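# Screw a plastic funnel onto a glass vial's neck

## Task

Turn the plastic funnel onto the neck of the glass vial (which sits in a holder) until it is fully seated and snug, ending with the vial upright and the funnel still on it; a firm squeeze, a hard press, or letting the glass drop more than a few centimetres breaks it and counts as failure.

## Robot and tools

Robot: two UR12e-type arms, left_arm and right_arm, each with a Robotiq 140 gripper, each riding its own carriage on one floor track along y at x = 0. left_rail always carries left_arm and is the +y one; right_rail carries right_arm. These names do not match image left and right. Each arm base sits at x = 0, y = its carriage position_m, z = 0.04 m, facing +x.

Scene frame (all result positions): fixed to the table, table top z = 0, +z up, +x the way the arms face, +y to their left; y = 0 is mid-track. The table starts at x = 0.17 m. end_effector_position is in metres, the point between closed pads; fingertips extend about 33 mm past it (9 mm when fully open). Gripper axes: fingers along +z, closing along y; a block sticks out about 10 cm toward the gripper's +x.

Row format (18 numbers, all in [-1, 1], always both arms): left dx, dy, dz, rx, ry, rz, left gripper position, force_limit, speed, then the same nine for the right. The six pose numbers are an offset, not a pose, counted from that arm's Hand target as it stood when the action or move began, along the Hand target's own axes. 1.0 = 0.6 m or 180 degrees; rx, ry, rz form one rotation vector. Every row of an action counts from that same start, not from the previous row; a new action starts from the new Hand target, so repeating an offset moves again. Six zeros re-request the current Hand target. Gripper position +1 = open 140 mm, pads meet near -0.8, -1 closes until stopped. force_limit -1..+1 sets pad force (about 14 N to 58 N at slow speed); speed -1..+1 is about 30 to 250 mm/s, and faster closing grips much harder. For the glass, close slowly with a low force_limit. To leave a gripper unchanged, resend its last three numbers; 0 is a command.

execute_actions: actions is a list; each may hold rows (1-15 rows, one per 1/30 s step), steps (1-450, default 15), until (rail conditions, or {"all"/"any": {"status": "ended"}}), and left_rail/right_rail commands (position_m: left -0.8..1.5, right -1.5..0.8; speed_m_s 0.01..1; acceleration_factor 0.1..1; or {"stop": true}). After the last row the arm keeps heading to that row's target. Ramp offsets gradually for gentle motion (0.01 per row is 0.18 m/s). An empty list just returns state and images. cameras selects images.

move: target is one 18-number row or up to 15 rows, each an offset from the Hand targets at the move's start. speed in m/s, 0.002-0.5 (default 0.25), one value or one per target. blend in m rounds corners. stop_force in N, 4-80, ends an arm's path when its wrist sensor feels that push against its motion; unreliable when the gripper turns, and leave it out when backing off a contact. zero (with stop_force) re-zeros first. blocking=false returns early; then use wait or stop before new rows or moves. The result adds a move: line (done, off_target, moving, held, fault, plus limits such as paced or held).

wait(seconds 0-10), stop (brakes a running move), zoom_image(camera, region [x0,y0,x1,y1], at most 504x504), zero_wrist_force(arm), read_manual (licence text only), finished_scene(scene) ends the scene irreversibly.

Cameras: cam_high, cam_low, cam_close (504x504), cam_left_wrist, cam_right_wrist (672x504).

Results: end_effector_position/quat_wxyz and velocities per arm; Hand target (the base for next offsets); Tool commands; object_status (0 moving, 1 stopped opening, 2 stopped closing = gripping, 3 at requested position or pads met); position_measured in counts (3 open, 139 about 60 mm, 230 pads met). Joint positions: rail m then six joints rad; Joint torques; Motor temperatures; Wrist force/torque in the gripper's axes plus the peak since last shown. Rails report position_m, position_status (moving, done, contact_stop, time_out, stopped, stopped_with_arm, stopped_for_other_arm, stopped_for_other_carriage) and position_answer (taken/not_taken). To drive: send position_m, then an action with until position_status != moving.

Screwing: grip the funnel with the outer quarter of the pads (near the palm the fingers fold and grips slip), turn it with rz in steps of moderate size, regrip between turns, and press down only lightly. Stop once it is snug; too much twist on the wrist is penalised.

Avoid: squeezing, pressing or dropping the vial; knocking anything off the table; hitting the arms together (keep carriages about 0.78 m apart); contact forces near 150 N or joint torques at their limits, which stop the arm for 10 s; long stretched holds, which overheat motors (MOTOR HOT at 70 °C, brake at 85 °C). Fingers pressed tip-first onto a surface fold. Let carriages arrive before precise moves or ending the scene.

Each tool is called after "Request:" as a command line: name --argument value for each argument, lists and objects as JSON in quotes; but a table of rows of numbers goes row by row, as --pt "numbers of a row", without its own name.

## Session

Request:
execute_actions --actions '[]'

Scene clock: 0.00 s.
left_arm: end_effector_position=(+0.3563, +0.4786, +0.5790) position_measured=3 object_status=3 end_effector_quat_wxyz=(+0.000, +0.000, +1.000, +0.000) | right_arm: end_effector_position=(+0.3563, -0.3214, +0.5790) position_measured=3 object_status=3 end_effector_quat_wxyz=(+0.000, +0.000, +1.000, +0.000)
Joint positions: left_arm=[0.4 -0.28 -2.157 1.821 -1.235 -1.571 -0.281] | right_arm=[-0.4 -0.28 -2.157 1.821 -1.235 -1.571 -0.281]
Joint velocities: within noise
Joint torques (N m): no reading
Motor temperatures (°C): left_arm=[32 34 35 36 38 37] | right_arm=[33 29 34 39 35 38]
Wrist force (N): no reading
Wrist torque (N m): no reading
Wrist force, peak (N): no reading
Hand target: left_arm +0.3563, +0.4786, +0.5790; +0.000, +0.000, +1.000, +0.000 | right_arm +0.3563, -0.3214, +0.5790; +0.000, +0.000, +1.000, +0.000
Tool commands: left_gripper/position=+1.0 left_gripper/force_limit=+1.0 left_gripper/speed=+1.0 right_gripper/position=+1.0 right_gripper/force_limit=+1.0 right_gripper/speed=+1.0
left_rail: position_m=0.400 position_status=done
right_rail: position_m=-0.400 position_status=done

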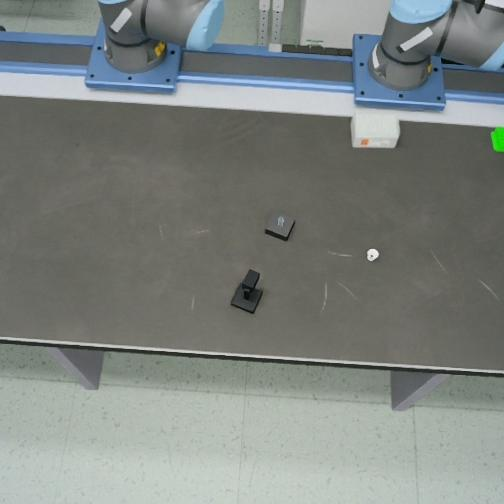

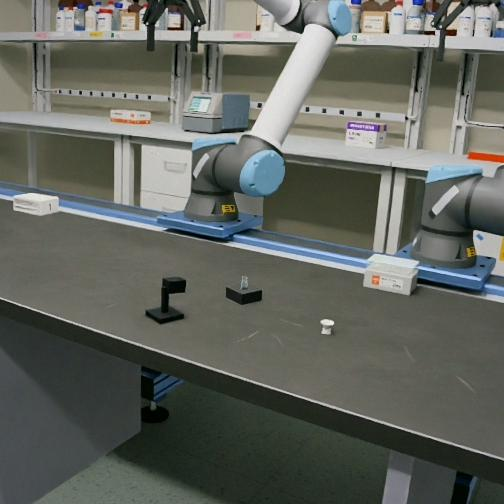

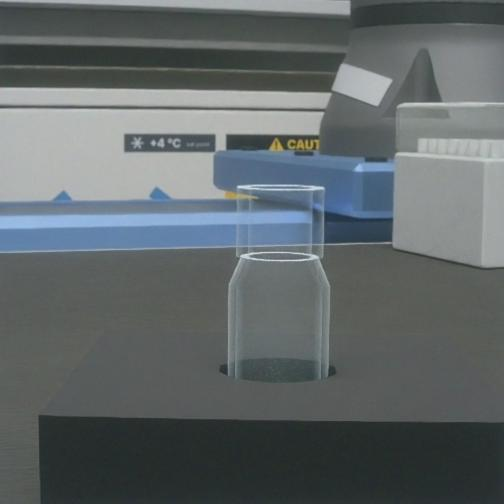

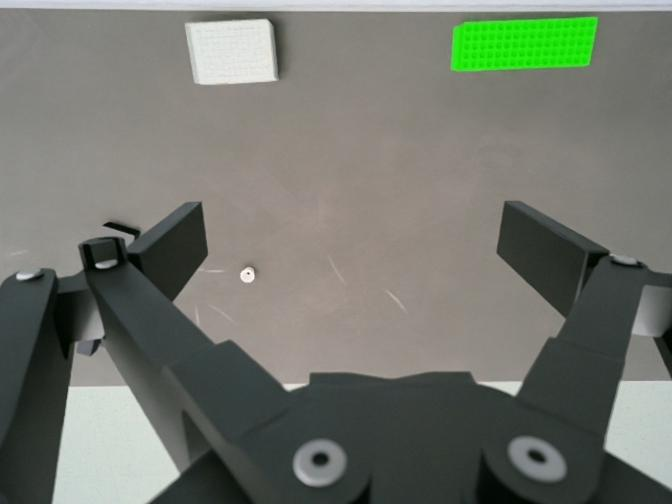

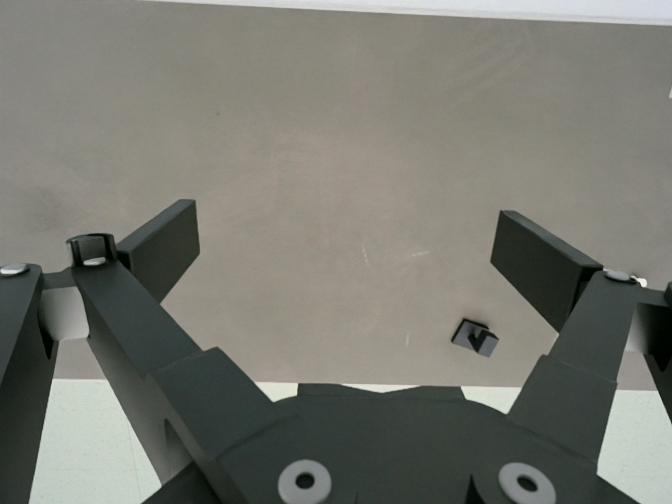

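Request:
move --target '[-0.56,-0.24,0.465,0,0,0,0.1,0,-1,0,0,0,0,0,0,1,1,1]' --cameras '["cam_high","cam_left_wrist"]'

Scene clock: 3.83 s.
left_arm: end_effector_position=(+0.6924, +0.3346, +0.3001) position_measured=117 object_status=0 end_effector_quat_wxyz=(+0.000, +0.000, +1.000, +0.000) | right_arm: end_effector_position=(+0.3563, -0.3214, +0.5790) position_measured=3 object_status=3 end_effector_quat_wxyz=(+0.000, +0.000, +1.000, +0.000)
Joint positions: left_arm=[0.4 -0.347 -1.546 1.89 -1.915 -1.571 -0.347] | right_arm=[-0.4 -0.28 -2.157 1.821 -1.235 -1.571 -0.281]
Joint velocities: within noise
Joint torques (N m): left_arm=[11.49 -32.75 -55.69 -7.38 -3.27 1.57] | right_arm=[-3.21 1.95 -42.39 -4.21 0.36 0.09]
Motor temperatures (°C): left_arm=[32 34 35 36 38 37] | right_arm=[33 29 34 39 35 38]
Wrist force (N): left_arm=[-0.2 1.1 0.2] | right_arm=[-0.1 0.2 -0.5]
Wrist torque (N m): left_arm=[0.24 0.05 0.00] | right_arm=[0.04 0.03 0.00]
Wrist force, peak (N): left_arm=[1.9 1.4 -2.1] | right_arm=[-0.3 0.0 -0.9]
Hand target: left_arm +0.6924, +0.3346, +0.3000; +0.000, +0.000, +1.000, +0.000 | right_arm +0.3563, -0.3214, +0.5790; +0.000, +0.000, +1.000, +0.000
Off the commanded pose: left_arm 0.000 m, 0 deg | right_arm 0.000 m, 0 deg.
left_rail: position_m=0.400 position_status=done
right_rail: position_m=-0.400 position_status=done
move: done
Images, in order (width x height): cam_high 504x504, cam_left_wrist 672x504.

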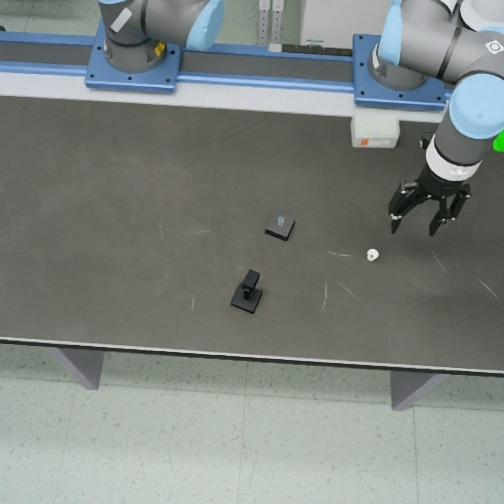

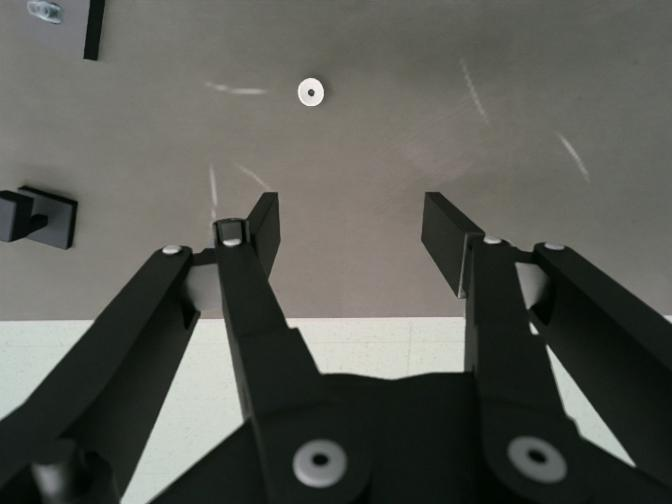

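Request:
move --target '[0.053,-0.05,0.25,0,0,0,0.1,0,-1,0,0,0,0,0,0,1,1,1]' --cameras '["cam_left_wrist"]'

Scene clock: 6.20 s.
left_arm: end_effector_position=(+0.6606, +0.3046, +0.1501) position_measured=117 object_status=3 end_effector_quat_wxyz=(+0.000, +0.000, +1.000, +0.000) | right_arm: end_effector_position=(+0.3563, -0.3214, +0.5790) position_measured=3 object_status=3 end_effector_quat_wxyz=(+0.000, +0.000, +1.000, +0.000)
Joint positions: left_arm=[0.4 -0.407 -1.465 2.101 -2.207 -1.571 -0.407] | right_arm=[-0.4 -0.28 -2.157 1.821 -1.235 -1.571 -0.281]
Joint velocities: within noise
Joint torques (N m): left_arm=[-7.94 -31.83 -27.5 -7.45 2.64 -2.7] | right_arm=[-2.56 2.68 -41.49 -3.74 0.35 -0.09]
Motor temperatures (°C): left_arm=[32 34 35 36 38 37] | right_arm=[33 29 34 39 35 38]
Wrist force (N): left_arm=[0.0 0.7 -0.3] | right_arm=[0.1 -0.3 -0.4]
Wrist torque (N m): left_arm=[0.18 -0.01 0.04] | right_arm=[-0.07 -0.02 0.00]
Wrist force, peak (N): left_arm=[-0.4 2.0 -2.5] | right_arm=[0.6 0.4 -0.9]
Hand target: left_arm +0.6606, +0.3046, +0.1500; +0.000, +0.000, +1.000, +0.000 | right_arm +0.3563, -0.3214, +0.5790; +0.000, +0.000, +1.000, +0.000
Off the commanded pose: left_arm 0.000 m, 0 deg | right_arm 0.000 m, 0 deg.
left_rail: position_m=0.400 position_status=done
right_rail: position_m=-0.400 position_status=done
move: done
Images, in order (width x height): cam_left_wrist 672x504.

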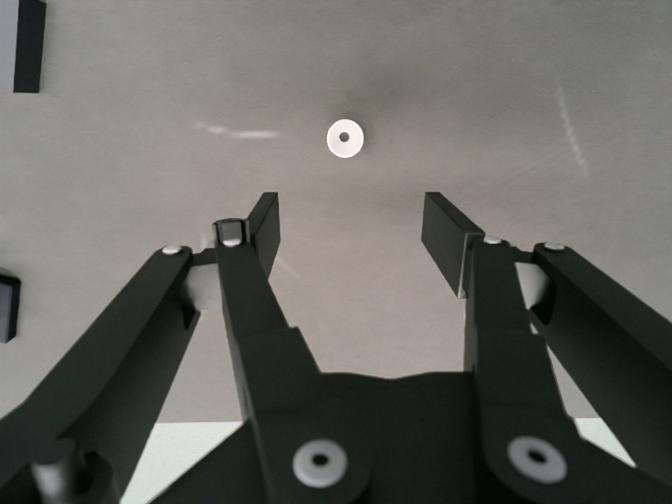

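Request:
move --target '[0.035,0.004,0.09,0,0,0,0.1,0,-1,0,0,0,0,0,0,1,1,1]' --cameras '["cam_left_wrist"]'

Scene clock: 7.73 s.
left_arm: end_effector_position=(+0.6396, +0.3070, +0.0961) position_measured=117 object_status=3 end_effector_quat_wxyz=(+0.000, +0.000, +1.000, +0.000) | right_arm: end_effector_position=(+0.3563, -0.3214, +0.5790) position_measured=3 object_status=3 end_effector_quat_wxyz=(+0.000, +0.000, +1.000, +0.000)
Joint positions: left_arm=[0.4 -0.417 -1.431 2.184 -2.324 -1.571 -0.417] | right_arm=[-0.4 -0.28 -2.157 1.821 -1.235 -1.571 -0.28]
Joint velocities: within noise
Joint torques (N m): left_arm=[-8.96 -30.91 -24.98 -7.25 -1.94 -2.61] | right_arm=[-3.43 3.5 -41.16 -3.24 0.34 0.15]
Motor temperatures (°C): left_arm=[32 34 35 36 38 37] | right_arm=[33 29 34 39 35 38]
Wrist force (N): left_arm=[-0.2 1.2 -0.2] | right_arm=[0.4 0.2 -0.2]
Wrist torque (N m): left_arm=[0.29 0.02 0.02] | right_arm=[0.06 -0.10 0.00]
Wrist force, peak (N): left_arm=[-0.8 1.3 -1.6] | right_arm=[0.4 -0.6 -0.7]
Hand target: left_arm +0.6396, +0.3070, +0.0960; +0.000, +0.000, +1.000, +0.000 | right_arm +0.3563, -0.3214, +0.5790; +0.000, +0.000, +1.000, +0.000
Off the commanded pose: left_arm 0.000 m, 0 deg | right_arm 0.000 m, 0 deg.
left_rail: position_m=0.400 position_status=done
right_rail: position_m=-0.400 position_status=done
move: done
Images, in order (width x height): cam_left_wrist 672x504.

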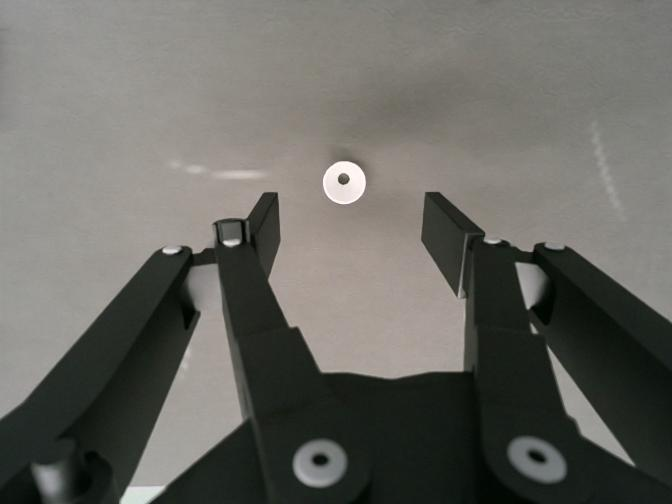

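Request:
move --target '[0.0127,0.000,0.085,0,0,0,0.1,0,-1,0,0,0,0,0,0,1,1,1]' --speed 0.08 --cameras '["cam_left_wrist"]'

Scene clock: 9.17 s.
left_arm: end_effector_position=(+0.6320, +0.3069, +0.0451) position_measured=117 object_status=3 end_effector_quat_wxyz=(+0.000, +0.000, +1.000, +0.000) | right_arm: end_effector_position=(+0.3563, -0.3214, +0.5790) position_measured=3 object_status=3 end_effector_quat_wxyz=(+0.000, +0.000, +1.000, +0.000)
Joint positions: left_arm=[0.4 -0.422 -1.367 2.232 -2.436 -1.571 -0.422] | right_arm=[-0.4 -0.28 -2.157 1.821 -1.235 -1.571 -0.28]
Joint velocities: within noise
Joint torques (N m): left_arm=[-7.37 -35.1 -20.5 -7.2 -2.61 -2.92] | right_arm=[-3.75 3.3 -40.18 -3.19 0.4 0.13]
Motor temperatures (°C): left_arm=[32 34 35 36 38 37] | right_arm=[33 29 34 39 35 38]
Wrist force (N): left_arm=[-0.1 0.7 -0.1] | right_arm=[-0.1 0.1 -0.7]
Wrist torque (N m): left_arm=[0.17 -0.01 0.01] | right_arm=[0.03 0.03 0.00]
Wrist force, peak (N): left_arm=[-0.4 0.8 -1.5] | right_arm=[0.3 0.0 -0.8]
Hand target: left_arm +0.6320, +0.3070, +0.0450; +0.000, +0.000, +1.000, +0.000 | right_arm +0.3563, -0.3214, +0.5790; +0.000, +0.000, +1.000, +0.000
Off the commanded pose: left_arm 0.000 m, 0 deg | right_arm 0.000 m, 0 deg.
left_rail: position_m=0.400 position_status=done
right_rail: position_m=-0.400 position_status=done
move: done
Images, in order (width x height): cam_left_wrist 672x504.

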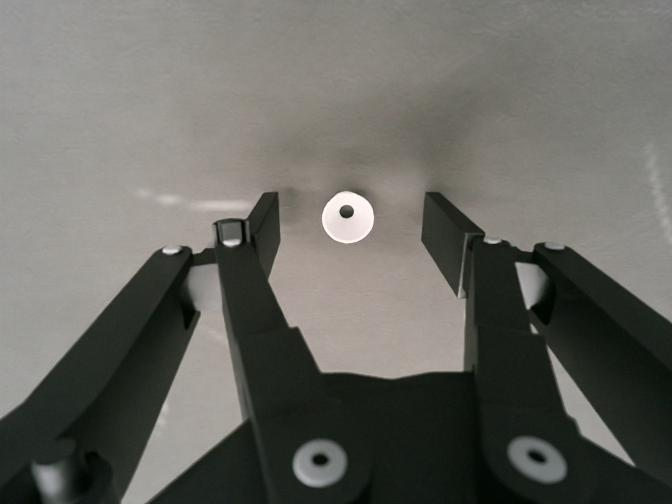

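Request:
move --pt "0.0043 0 0 0 0 0 -0.2 -0.5 -1 0 0 0 0 0 0 1 1 1" --pt "0.0043 0 0 0 0 -0.5 -0.2 -0.5 -1 0 0 0 0 0 0 1 1 1" --pt "0.0043 0 0 0 0 -0.5 -1 -0.5 -1 0 0 0 0 0 0 1 1 1" --pt "0.0043 0 0 0 0 -0.5 -0.2 -0.5 -1 0 0 0 0 0 0 1 1 1" --speed 0.35 --cameras '["cam_left_wrist"]'

Request:
move --pt "0 0 0 0 0 0.5 -0.2 -0.5 -1 0 0 0 0 0 0 1 1 1" --pt "0 0 0 0 0 0.5 -1 -0.5 -1 0 0 0 0 0 0 1 1 1" --speed 0.35 --cameras '["cam_left_wrist"]'

Scene clock: 17.00 s.
left_arm: end_effector_position=(+0.6294, +0.3070, +0.0450) position_measured=154 object_status=0 end_effector_quat_wxyz=(+0.000, +0.707, -0.707, +0.000) | right_arm: end_effector_position=(+0.3563, -0.3214, +0.5790) position_measured=3 object_status=3 end_effector_quat_wxyz=(+0.000, +0.000, +1.000, +0.000)
Joint positions: left_arm=[0.4 -0.424 -1.37 2.237 -2.437 -1.571 -1.995] | right_arm=[-0.4 -0.28 -2.157 1.821 -1.235 -1.571 -0.28]
Joint velocities: within noise
Joint torques (N m): left_arm=[-7.22 -57.24 -29.34 -4.02 2.12 -2.76] | right_arm=[-4 7.18 -39.95 -2.01 0.29 0.01]
Motor temperatures (°C): left_arm=[32 34 35 36 38 37] | right_arm=[33 29 34 39 35 38]
Wrist force (N): left_arm=[-0.6 0.7 -0.4] | right_arm=[0.5 0.1 -0.4]
Wrist torque (N m): left_arm=[0.19 0.10 0.01] | right_arm=[0.03 -0.12 0.00]
Wrist force, peak (N): left_arm=[-0.6 1.0 -4.9] | right_arm=[0.5 0.3 -1.0]
Hand target: left_arm +0.6294, +0.3070, +0.0450; +0.000, +0.707, -0.707, +0.000 | right_arm +0.3563, -0.3214, +0.5790; +0.000, +0.000, +1.000, +0.000
Off the commanded pose: left_arm 0.000 m, 0 deg | right_arm 0.000 m, 0 deg.
left_rail: position_m=0.400 position_status=done
right_rail: position_m=-0.400 position_status=done
move: done
Images, in order (width x height): cam_left_wrist 672x504.

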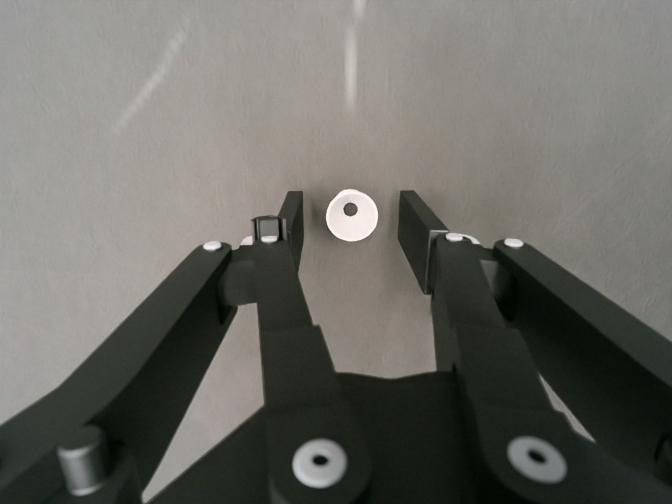

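Scene clock: 21.77 s.
left_arm: end_effector_position=(+0.6294, +0.3070, +0.0450) position_measured=194 object_status=2 end_effector_quat_wxyz=(+0.000, +0.000, +1.000, +0.000) | right_arm: end_effector_position=(+0.3563, -0.3214, +0.5790) position_measured=3 object_status=3 end_effector_quat_wxyz=(+0.000, +0.000, +1.000, +0.000)
Joint positions: left_arm=[0.4 -0.424 -1.37 2.237 -2.437 -1.571 -0.424] | right_arm=[-0.4 -0.28 -2.157 1.821 -1.235 -1.571 -0.28]
Joint velocities: within noise
Joint torques (N m): left_arm=[8.17 -33.32 -38.54 -3.89 -3.14 1.51] | right_arm=[-3.59 7.24 -39.91 -2.16 0.48 -0.11]
Motor temperatures (°C): left_arm=[32 34 35 36 38 37] | right_arm=[33 29 34 39 35 38]
Wrist force (N): left_arm=[-0.2 1.3 -5.6] | right_arm=[0.0 0.0 -0.2]
Wrist torque (N m): left_arm=[0.30 0.13 0.02] | right_arm=[0.00 0.01 0.00]
Wrist force, peak (N): left_arm=[0.1 0.9 -5.9] | right_arm=[0.7 -0.2 -0.7]
Hand target: left_arm +0.6294, +0.3070, +0.0450; +0.000, +0.000, +1.000, +0.000 | right_arm +0.3563, -0.3214, +0.5790; +0.000, +0.000, +1.000, +0.000
Off the commanded pose: left_arm 0.000 m, 0 deg | right_arm 0.000 m, 0 deg.
left_rail: position_m=0.400 position_status=done
right_rail: position_m=-0.400 position_status=done
move: done
Images, in order (width x height): cam_left_wrist 672x504.

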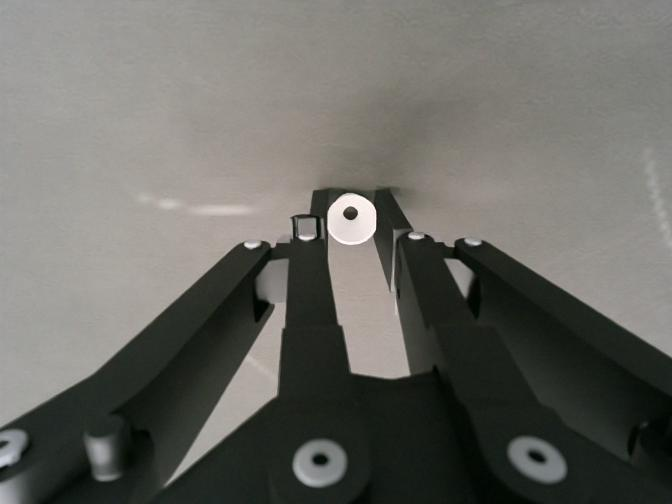

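Request:
move --pt "0 0 0.0 0 0 0 -1 -0.5 -1 0 0 0 0 0 0 1 1 1" --pt "0 0 -0.258 0 0 0 -1 -0.5 -1 0 0 0 0 0 0 1 1 1" --pt "0.165 -0.38 -0.258 0 0 0 -1 -0.5 -1 0 0 0 0 0 0 1 1 1" --speed 0.2 --blend '[0,0.04,0]' --cameras '["cam_high","cam_close","cam_left_wrist"]'

Scene clock: 26.17 s.
left_arm: end_effector_position=(+0.5304, +0.0790, +0.1998) position_measured=194 object_status=2 end_effector_quat_wxyz=(+0.000, +0.000, +1.000, +0.000) | right_arm: end_effector_position=(+0.3563, -0.3214, +0.5790) position_measured=3 object_status=3 end_effector_quat_wxyz=(+0.000, +0.000, +1.000, +0.000)
Joint positions: left_arm=[0.4 -0.829 -1.597 2.134 -2.109 -1.571 -0.829] | right_arm=[-0.4 -0.28 -2.157 1.821 -1.235 -1.571 -0.28]
Joint velocities: within noise
Joint torques (N m): left_arm=[-8.56 -22.5 -52.76 -7.14 2.37 -2.97] | right_arm=[-4.31 7.43 -40.88 -2.15 0.58 -0.08]
Motor temperatures (°C): left_arm=[32 34 35 36 38 37] | right_arm=[33 29 34 39 35 38]
Wrist force (N): left_arm=[0.2 1.0 -0.5] | right_arm=[-0.1 0.1 -0.6]
Wrist torque (N m): left_arm=[0.24 -0.06 0.03] | right_arm=[0.02 0.02 0.00]
Wrist force, peak (N): left_arm=[0.4 1.2 -5.6] | right_arm=[0.6 -0.7 -0.6]
Hand target: left_arm +0.5304, +0.0790, +0.1998; +0.000, +0.000, +1.000, +0.000 | right_arm +0.3563, -0.3214, +0.5790; +0.000, +0.000, +1.000, +0.000
Off the commanded pose: left_arm 0.000 m, 0 deg | right_arm 0.000 m, 0 deg.
left_rail: position_m=0.400 position_status=done
right_rail: position_m=-0.400 position_status=done
move: done
Images, in order (width x height): cam_high 504x504, cam_close 504x504, cam_left_wrist 672x504.

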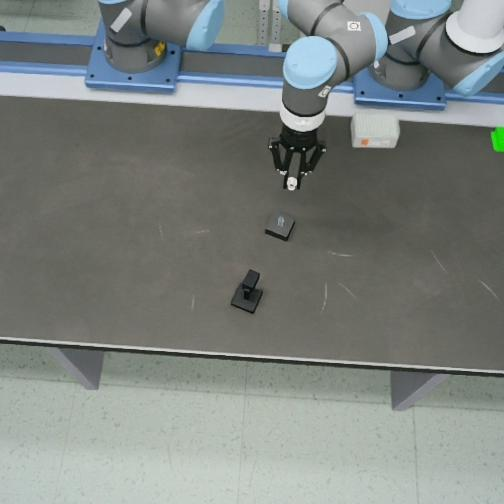

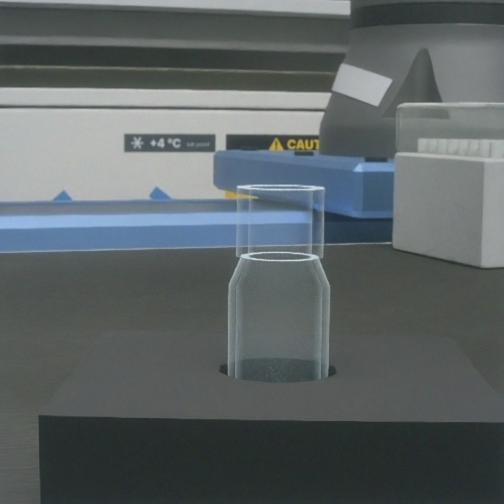

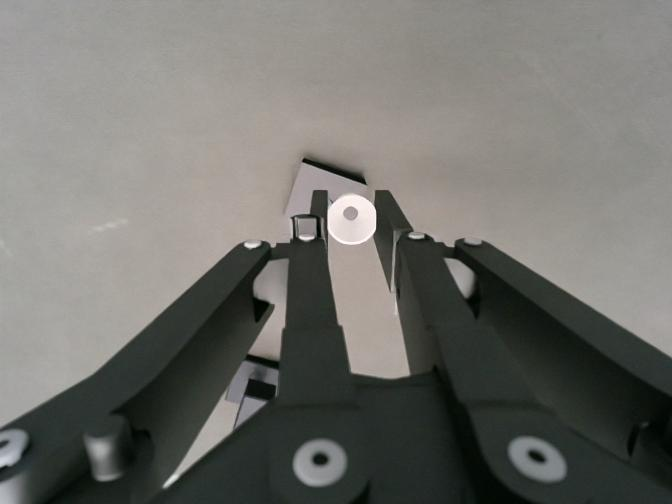

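Request:
move --target '[-0.0967,0,0,0,0,0,-1,-0.5,-1,0,0,0,0,0,0,1,1,1]' --speed 0.2 --cameras '["cam_close","cam_left_wrist"]'

Request:
zoom_image --camera "cam_left_wrist" --region '[260, 90, 420, 250]'

Scene clock: 28.00 s.
left_arm: end_effector_position=(+0.5883, +0.0790, +0.1998) position_measured=194 object_status=2 end_effector_quat_wxyz=(+0.000, +0.000, +1.000, +0.000) | right_arm: end_effector_position=(+0.3563, -0.3214, +0.5790) position_measured=3 object_status=3 end_effector_quat_wxyz=(+0.000, +0.000, +1.000, +0.000)
Joint positions: left_arm=[0.4 -0.762 -1.512 2.048 -2.107 -1.571 -0.762] | right_arm=[-0.4 -0.28 -2.157 1.821 -1.235 -1.571 -0.28]
Joint velocities: within noise
Joint torques (N m): left_arm=[11.27 -29.82 -50.92 -3.06 -3.17 1.22] | right_arm=[-3.61 8.38 -40.86 -2.23 0.17 -0.16]
Motor temperatures (°C): left_arm=[32 34 35 36 38 37] | right_arm=[33 29 34 39 35 38]
Wrist force (N): left_arm=[-0.2 1.2 -0.4] | right_arm=[-0.1 -0.3 -0.3]
Wrist torque (N m): left_arm=[0.30 0.01 0.03] | right_arm=[-0.06 0.01 0.00]
Wrist force, peak (N): left_arm=[1.7 0.7 -0.5] | right_arm=[0.7 0.4 -0.7]
Hand target: left_arm +0.5884, +0.0790, +0.1998; +0.000, +0.000, +1.000, +0.000 | right_arm +0.3563, -0.3214, +0.5790; +0.000, +0.000, +1.000, +0.000
Off the commanded pose: left_arm 0.000 m, 0 deg | right_arm 0.000 m, 0 deg.
left_rail: position_m=0.400 position_status=done
right_rail: position_m=-0.400 position_status=done
move: done
Images, in order (width x height): cam_close 504x504, cam_left_wrist 672x504.

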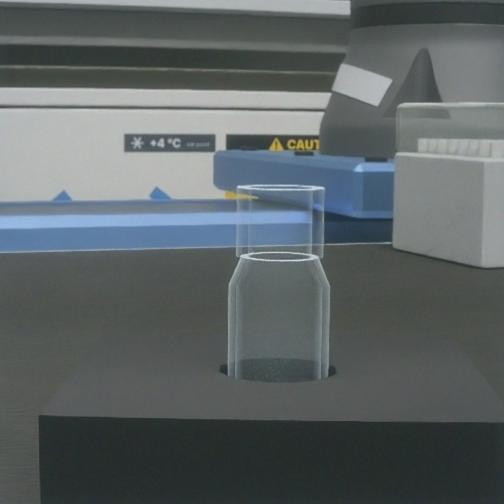

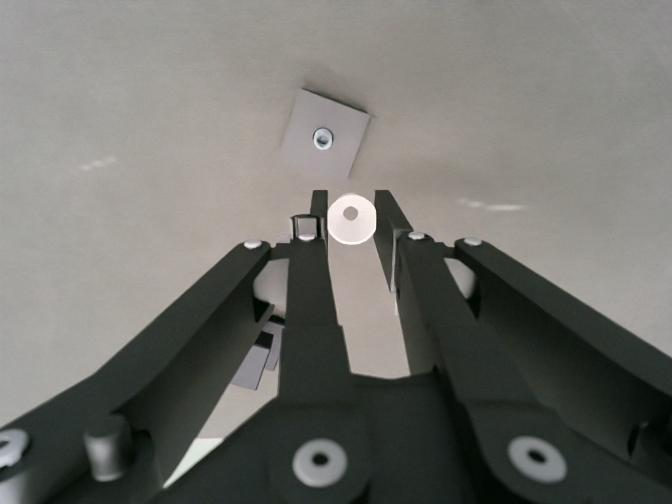

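Scaled by 3.150 from the camera's 672x504 image, which has a finer 960x720 frame.

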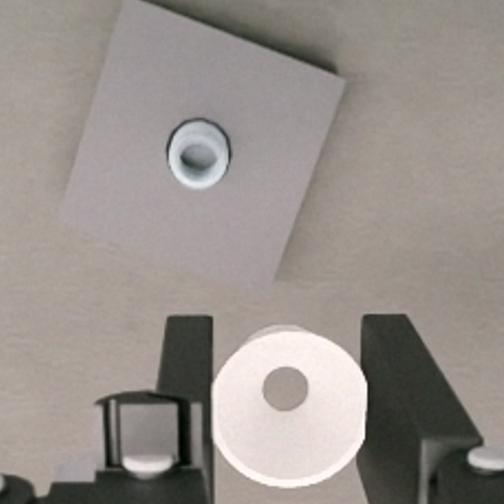

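Request:
move --target '[0.03,-0.022,0.1,0,0,0,-1,-0.5,-1,0,0,0,0,0,0,1,1,1]' --speed 0.15 --cameras '["cam_close","cam_left_wrist"]'

Request:
zoom_image --camera "cam_left_wrist" --region '[260, 90, 420, 250]'

Scene clock: 30.27 s.
left_arm: end_effector_position=(+0.5704, +0.0658, +0.1399) position_measured=194 object_status=2 end_effector_quat_wxyz=(+0.000, +0.000, +1.000, +0.000) | right_arm: end_effector_position=(+0.3563, -0.3214, +0.5790) position_measured=3 object_status=3 end_effector_quat_wxyz=(+0.000, +0.000, +1.000, +0.000)
Joint positions: left_arm=[0.4 -0.797 -1.464 2.121 -2.229 -1.571 -0.797] | right_arm=[-0.4 -0.28 -2.157 1.821 -1.235 -1.571 -0.281]
Joint velocities: within noise
Joint torques (N m): left_arm=[-8.26 -32.02 -28.43 -7.82 2.1 -2.55] | right_arm=[-4.02 7.93 -41.03 -2.19 0.39 -0.3]
Motor temperatures (°C): left_arm=[32 34 35 36 38 37] | right_arm=[33 29 34 39 35 38]
Wrist force (N): left_arm=[0.1 0.6 0.0] | right_arm=[-0.1 0.2 -0.1]
Wrist torque (N m): left_arm=[0.15 -0.04 0.03] | right_arm=[0.06 0.03 -0.01]
Wrist force, peak (N): left_arm=[-1.2 0.8 -2.1] | right_arm=[0.4 -0.2 -0.9]
Hand target: left_arm +0.5704, +0.0658, +0.1398; +0.000, +0.000, +1.000, +0.000 | right_arm +0.3563, -0.3214, +0.5790; +0.000, +0.000, +1.000, +0.000
Off the commanded pose: left_arm 0.000 m, 0 deg | right_arm 0.000 m, 0 deg.
left_rail: position_m=0.400 position_status=done
right_rail: position_m=-0.400 position_status=done
move: done
Images, in order (width x height): cam_close 504x504, cam_left_wrist 672x504.

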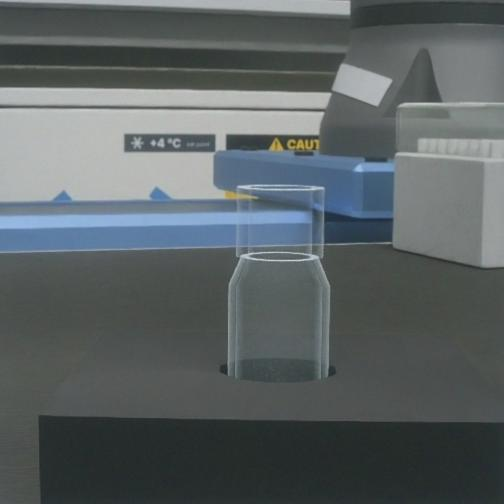

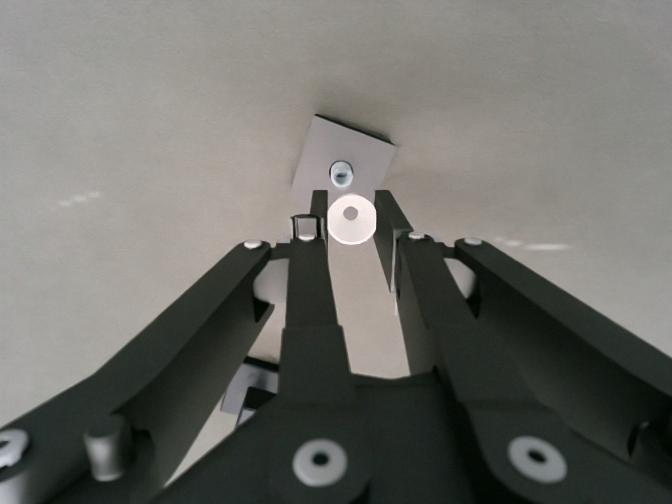

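Scaled by 3.150 from the camera's 672x504 image, which has a finer 960x720 frame.

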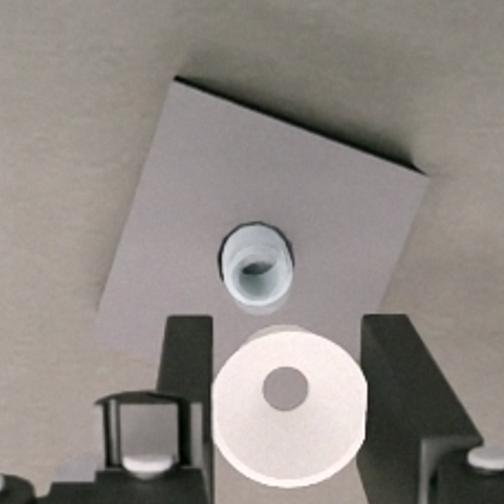

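Request:
move --target '[0.0057,-0.0013,0.0,0,0,-0.5,-1,-0.5,-1,0,0,0,0,0,0,1,1,1]' --speed 0.4 --cameras '["cam_left_wrist"]'

Request:
zoom_image --camera "cam_left_wrist" --region '[260, 90, 420, 250]'

Scene clock: 34.03 s.
left_arm: end_effector_position=(+0.5670, +0.0650, +0.1398) position_measured=194 object_status=2 end_effector_quat_wxyz=(+0.000, +0.707, -0.707, +0.000) | right_arm: end_effector_position=(+0.3563, -0.3214, +0.5790) position_measured=3 object_status=3 end_effector_quat_wxyz=(+0.000, +0.000, +1.000, +0.000)
Joint positions: left_arm=[0.4 -0.801 -1.467 2.126 -2.229 -1.571 -2.372] | right_arm=[-0.4 -0.28 -2.157 1.821 -1.235 -1.571 -0.28]
Joint velocities: within noise
Joint torques (N m): left_arm=[-5.66 -74.09 -28.18 -2.72 2.82 -2.79] | right_arm=[-4.71 7.05 -41.51 -2.06 0.21 -0.02]
Motor temperatures (°C): left_arm=[32 34 35 36 38 37] | right_arm=[33 29 34 39 35 38]
Wrist force (N): left_arm=[-0.2 0.6 -0.1] | right_arm=[0.2 0.0 0.0]
Wrist torque (N m): left_arm=[0.17 0.05 0.04] | right_arm=[0.00 -0.05 0.00]
Wrist force, peak (N): left_arm=[0.9 1.1 0.1] | right_arm=[0.5 0.4 -0.7]
Hand target: left_arm +0.5670, +0.0650, +0.1398; +0.000, +0.707, -0.707, +0.000 | right_arm +0.3563, -0.3214, +0.5790; +0.000, +0.000, +1.000, +0.000
Off the commanded pose: left_arm 0.000 m, 0 deg | right_arm 0.000 m, 0 deg.
left_rail: position_m=0.400 position_status=done
right_rail: position_m=-0.400 position_status=done
move: done
Images, in order (width x height): cam_left_wrist 672x504.

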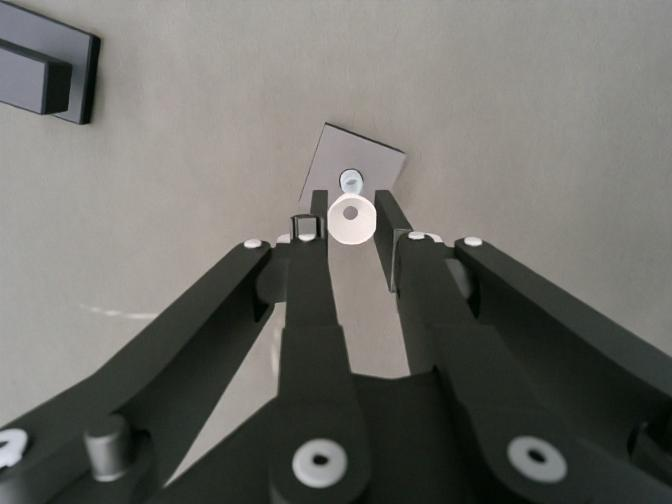

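Scaled by 3.150 from the camera's 672x504 image, which has a finer 960x720 frame.

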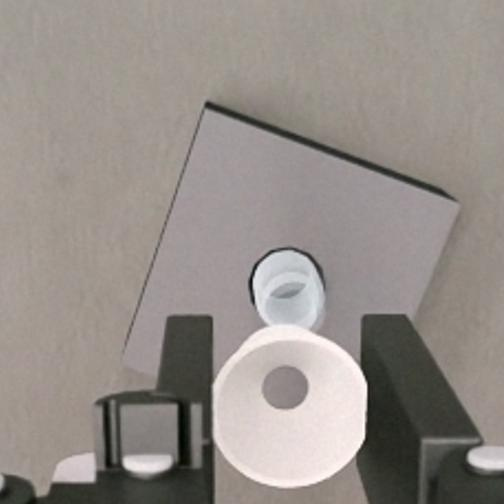

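Request:
move --target '[0.0038,0.005,0.0,0,0,-0.5,-1,-0.5,-1,0,0,0,0,0,0,1,1,1]' --speed 0.4 --cameras '["cam_left_wrist"]'

Request:
zoom_image --camera "cam_left_wrist" --region '[260, 90, 420, 250]'

Scene clock: 37.80 s.
left_arm: end_effector_position=(+0.5640, +0.0627, +0.1398) position_measured=194 object_status=2 end_effector_quat_wxyz=(+0.000, +1.000, +0.000, +0.000) | right_arm: end_effector_position=(+0.3563, -0.3214, +0.5790) position_measured=3 object_status=3 end_effector_quat_wxyz=(+0.000, +0.000, +1.000, +0.000)
Joint positions: left_arm=[0.4 -0.807 -1.47 2.129 -2.23 -1.571 -3.949] | right_arm=[-0.4 -0.28 -2.157 1.821 -1.235 -1.571 -0.281]
Joint velocities: within noise
Joint torques (N m): left_arm=[-7.91 -71.22 -27.76 -2.98 2.73 -2.7] | right_arm=[-3.95 6.11 -41.57 -2.11 0.49 -0.16]
Motor temperatures (°C): left_arm=[32 34 35 36 38 37] | right_arm=[33 29 34 39 35 38]
Wrist force (N): left_arm=[0.1 0.8 0.0] | right_arm=[0.5 0.0 -0.5]
Wrist torque (N m): left_arm=[0.22 -0.04 0.03] | right_arm=[0.01 -0.11 0.00]
Wrist force, peak (N): left_arm=[-0.1 1.5 -0.4] | right_arm=[0.3 -0.2 -1.0]
Hand target: left_arm +0.5640, +0.0627, +0.1398; +0.000, +1.000, +0.000, +0.000 | right_arm +0.3563, -0.3214, +0.5790; +0.000, +0.000, +1.000, +0.000
Off the commanded pose: left_arm 0.000 m, 0 deg | right_arm 0.000 m, 0 deg.
left_rail: position_m=0.400 position_status=done
right_rail: position_m=-0.400 position_status=done
move: done
Images, in order (width x height): cam_left_wrist 672x504.

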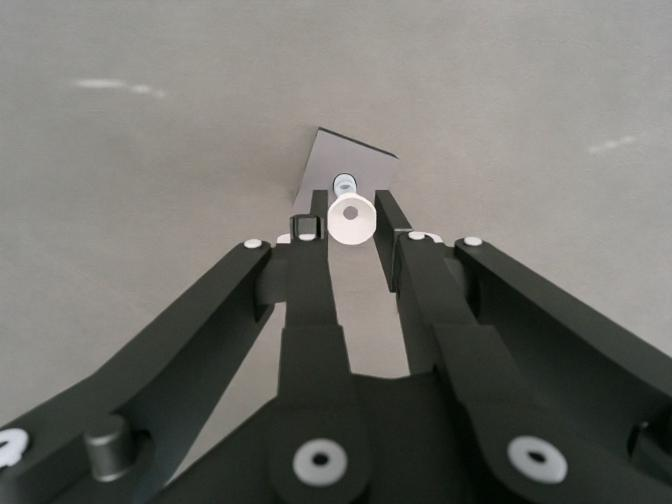

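Scaled by 3.150 from the camera's 672x504 image, which has a finer 960x720 frame.

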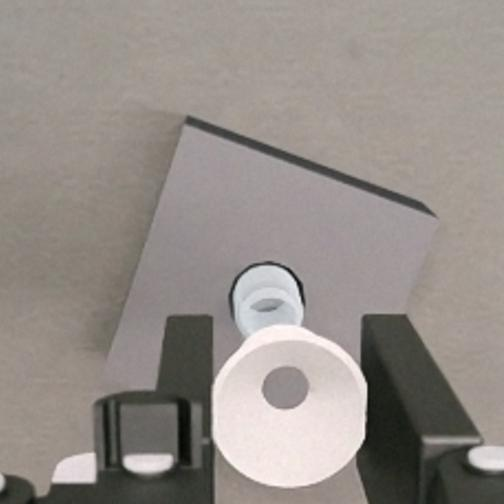

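Request:
move --target '[0.0003,-0.0008,0.06,0,0,-0.62,-1,-0.5,-1,0,0,0,0,0,0,1,1,1]' --speed 0.4 --cameras '["cam_close"]'

Request:
zoom_image --camera "cam_close" --region '[150, 80, 400, 330]'

Scene clock: 41.77 s.
left_arm: end_effector_position=(+0.5642, +0.0632, +0.1038) position_measured=194 object_status=2 end_effector_quat_wxyz=(+0.000, +0.562, +0.827, +0.000) | right_arm: end_effector_position=(+0.3563, -0.3214, +0.5790) position_measured=3 object_status=3 end_effector_quat_wxyz=(+0.000, +0.000, +1.000, +0.000)
Joint positions: left_arm=[0.4 -0.806 -1.425 2.158 -2.304 -1.571 -5.896] | right_arm=[-0.4 -0.28 -2.157 1.821 -1.235 -1.571 -0.28]
Joint velocities: within noise
Joint torques (N m): left_arm=[-7.03 -34.92 -25.66 -7.09 2.62 -2.91] | right_arm=[-4.25 6.4 -42.43 -2.34 0.35 0.08]
Motor temperatures (°C): left_arm=[32 34 35 36 38 37] | right_arm=[33 29 34 39 35 38]
Wrist force (N): left_arm=[0.2 0.4 0.0] | right_arm=[0.9 0.2 -0.2]
Wrist torque (N m): left_arm=[0.09 -0.07 0.03] | right_arm=[0.05 -0.20 0.00]
Wrist force, peak (N): left_arm=[-0.7 1.3 -0.1] | right_arm=[0.1 0.0 -1.0]
Hand target: left_arm +0.5642, +0.0632, +0.1038; +0.000, +0.562, +0.827, +0.000 | right_arm +0.3563, -0.3214, +0.5790; +0.000, +0.000, +1.000, +0.000
Off the commanded pose: left_arm 0.000 m, 0 deg | right_arm 0.000 m, 0 deg.
left_rail: position_m=0.400 position_status=done
right_rail: position_m=-0.400 position_status=done
move: done
Images, in order (width x height): cam_close 504x504.

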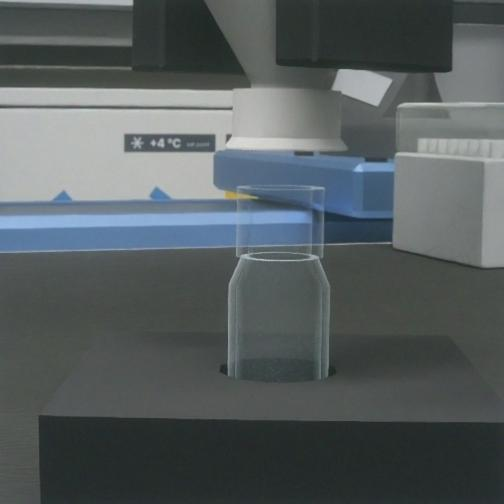

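Scaled by 2.016 from the camera's 504x504 image, which has a finer 720x720 frame.

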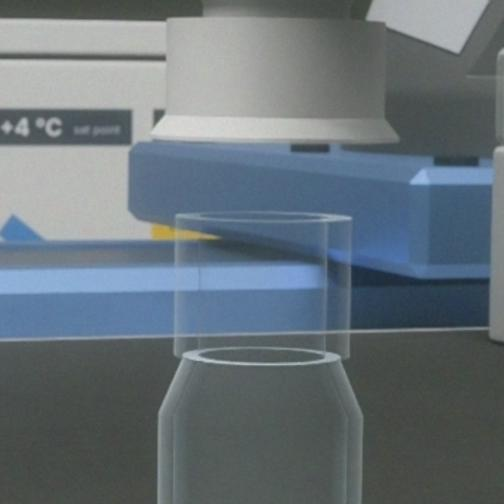

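Request:
move --target '[-0.0011,-0.0004,0.02,0,0,0,-1,-0.5,-1,0,0,0,0,0,0,1,1,1]' --speed 0.006 --stop_force 4 --cameras '["cam_close"]'

Request:
zoom_image --camera "cam_close" --region '[150, 80, 400, 330]'

Scene clock: 45.10 s.
left_arm: end_effector_position=(+0.5642, +0.0628, +0.0978) position_measured=194 object_status=2 end_effector_quat_wxyz=(+0.000, +0.562, +0.827, +0.000) | right_arm: end_effector_position=(+0.3563, -0.3214, +0.5790) position_measured=3 object_status=3 end_effector_quat_wxyz=(+0.000, +0.000, +1.000, +0.000)
Joint positions: left_arm=[0.4 -0.807 -1.417 2.162 -2.317 -1.571 -5.896] | right_arm=[-0.4 -0.28 -2.157 1.821 -1.235 -1.571 -0.28]
Joint velocities: within noise
Joint torques (N m): left_arm=[3.28 -69.97 -42.86 -2.77 2.62 -1.05] | right_arm=[-4.14 7.09 -42.79 -2.08 0.24 -0.06]
Motor temperatures (°C): left_arm=[32 34 35 36 38 37] | right_arm=[33 29 34 39 35 38]
Wrist force (N): left_arm=[-0.5 0.4 -4.0] | right_arm=[0.3 0.2 -0.2]
Wrist torque (N m): left_arm=[0.25 0.07 0.02] | right_arm=[0.05 -0.07 0.01]
Wrist force, peak (N): left_arm=[-0.4 0.2 -5.0] | right_arm=[0.7 0.2 -0.7]
Hand target: left_arm +0.5642, +0.0628, +0.0978; +0.000, +0.562, +0.827, +0.000 (not the last commanded pose) | right_arm +0.3563, -0.3214, +0.5790; +0.000, +0.000, +1.000, +0.000
Off the commanded pose: left_arm 0.006 m, 0 deg | right_arm 0.000 m, 0 deg.
left_rail: position_m=0.400 position_status=done
right_rail: position_m=-0.400 position_status=done
move: contact (left_arm)
Images, in order (width x height): cam_close 504x504.

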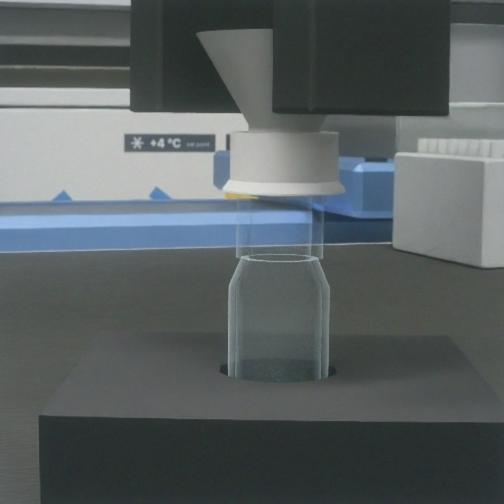

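Scaled by 2.016 from the camera's 504x504 image, which has a finer 720x720 frame.

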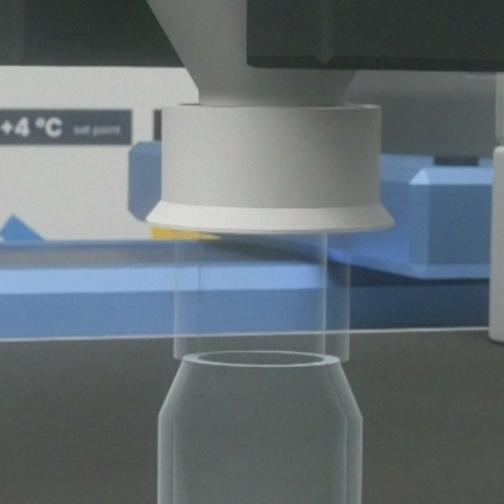

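Request:
move --pt "-0.0005 -0.0002 0.001 0 0 0.5 -1 -0.5 -1 0 0 0 0 0 0 1 1 1" --pt "-0.0005 -0.0002 0.002 0 0 1 -1 -0.5 -1 0 0 0 0 0 0 1 1 1" --pt "-0.0005 -0.0002 0.003 0 0 -0.5 -1 -0.5 -1 0 0 0 0 0 0 1 1 1" --speed 0.4 --cameras '["cam_close"]'

Request:
zoom_image --camera "cam_close" --region '[150, 80, 400, 330]'

Scene clock: 53.20 s.
left_arm: end_effector_position=(+0.5642, +0.0625, +0.0960) position_measured=194 object_status=2 end_effector_quat_wxyz=(+0.000, -0.187, +0.982, +0.000) | right_arm: end_effector_position=(+0.3563, -0.3214, +0.5790) position_measured=3 object_status=3 end_effector_quat_wxyz=(+0.000, +0.000, +1.000, +0.000)
Joint positions: left_arm=[0.4 -0.807 -1.414 2.164 -2.32 -1.571 -1.184] | right_arm=[-0.4 -0.28 -2.157 1.821 -1.235 -1.571 -0.28]
Joint velocities: within noise
Joint torques (N m): left_arm=[10.38 -31.83 -47.47 -2.63 -3.32 2.08] | right_arm=[-5.29 7.29 -43.21 -2.31 0.62 -0.15]
Motor temperatures (°C): left_arm=[32 34 35 36 38 37] | right_arm=[33 29 34 39 35 38]
Wrist force (N): left_arm=[0.0 1.1 -0.1] | right_arm=[0.4 0.2 0.0]
Wrist torque (N m): left_arm=[0.22 0.02 0.02] | right_arm=[0.05 -0.09 0.00]
Wrist force, peak (N): left_arm=[0.0 0.6 -6.7] | right_arm=[0.8 0.8 -0.1]
Hand target: left_arm +0.5642, +0.0625, +0.0960; +0.000, -0.187, +0.982, +0.000 | right_arm +0.3563, -0.3214, +0.5790; +0.000, +0.000, +1.000, +0.000
Off the commanded pose: left_arm 0.000 m, 0 deg | right_arm 0.000 m, 0 deg.
left_rail: position_m=0.400 position_status=done
right_rail: position_m=-0.400 position_status=done
move: done
Images, in order (width x height): cam_close 504x504.

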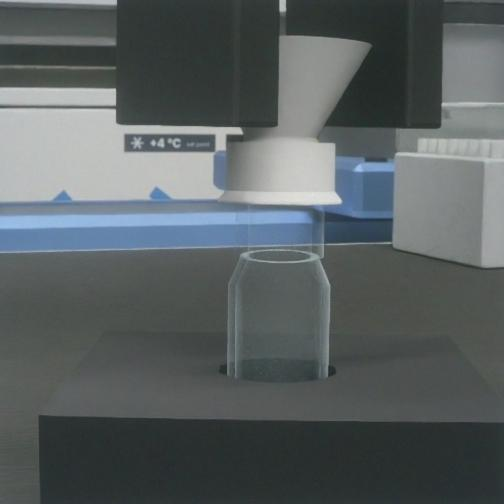

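Scaled by 2.016 from the camera's 504x504 image, which has a finer 720x720 frame.

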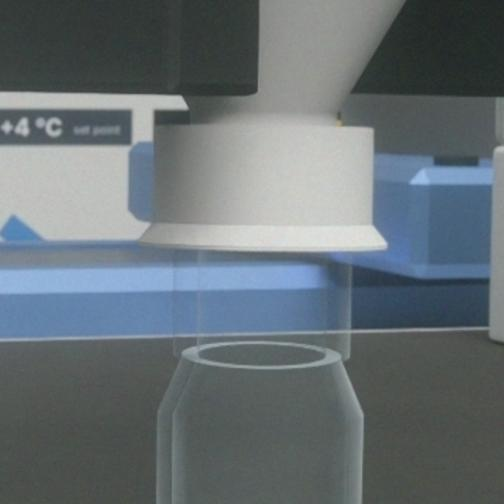

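Request:
move --pt "0 0 0.0008 0 0 0.5 -1 -0.5 -1 0 0 0 0 0 0 1 1 1" --pt "0 0 0.0016 0 0 1 -1 -0.5 -1 0 0 0 0 0 0 1 1 1" --pt "0 0 0.0025 0 0 -0.5 -1 -0.5 -1 0 0 0 0 0 0 1 1 1" --pt "0 0 0.0033 0 0 0 -1 -0.5 -1 0 0 0 0 0 0 1 1 1" --pt "0 0 0.0038 0 0 0.3 -1 -0.5 -1 0 0 0 0 0 0 1 1 1" --speed 0.45 --cameras '["cam_close"]'

Request:
zoom_image --camera "cam_close" --region '[150, 80, 400, 330]'

Scene clock: 64.17 s.
left_arm: end_effector_position=(+0.5642, +0.0625, +0.0937) position_measured=194 object_status=2 end_effector_quat_wxyz=(+0.000, +0.279, +0.960, +0.000) | right_arm: end_effector_position=(+0.3563, -0.3214, +0.5790) position_measured=3 object_status=3 end_effector_quat_wxyz=(+0.000, +0.000, +1.000, +0.000)
Joint positions: left_arm=[0.4 -0.807 -1.411 2.165 -2.325 -1.571 6.041] | right_arm=[-0.4 -0.28 -2.157 1.821 -1.235 -1.571 -0.28]
Joint velocities: within noise
Joint torques (N m): left_arm=[11.03 -35.32 -46.75 -2.79 -3.4 1.74] | right_arm=[-6.61 6.84 -44.71 -2.15 0.58 0.11]
Motor temperatures (°C): left_arm=[32 34 35 36 38 37] | right_arm=[33 29 34 39 35 38]
Wrist force (N): left_arm=[0.2 1.0 -0.1] | right_arm=[0.0 0.4 -0.2]
Wrist torque (N m): left_arm=[0.22 -0.02 0.02] | right_arm=[0.09 0.01 0.00]
Wrist force, peak (N): left_arm=[0.0 1.6 -0.1] | right_arm=[0.8 -0.5 -0.4]
Hand target: left_arm +0.5642, +0.0625, +0.0937; +0.000, +0.279, +0.960, +0.000 | right_arm +0.3563, -0.3214, +0.5790; +0.000, +0.000, +1.000, +0.000
Off the commanded pose: left_arm 0.000 m, 0 deg | right_arm 0.000 m, 0 deg.
left_rail: position_m=0.400 position_status=done
right_rail: position_m=-0.400 position_status=done
move: done
Images, in order (width x height): cam_close 504x504.

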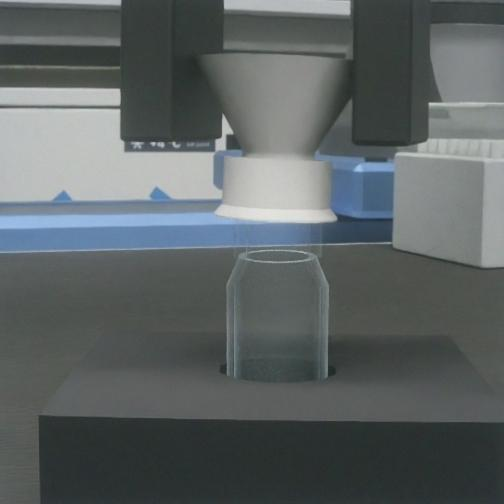

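Scaled by 2.016 from the camera's 504x504 image, which has a finer 720x720 frame.

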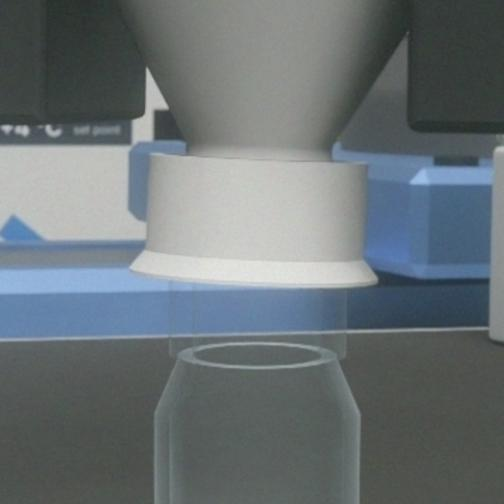

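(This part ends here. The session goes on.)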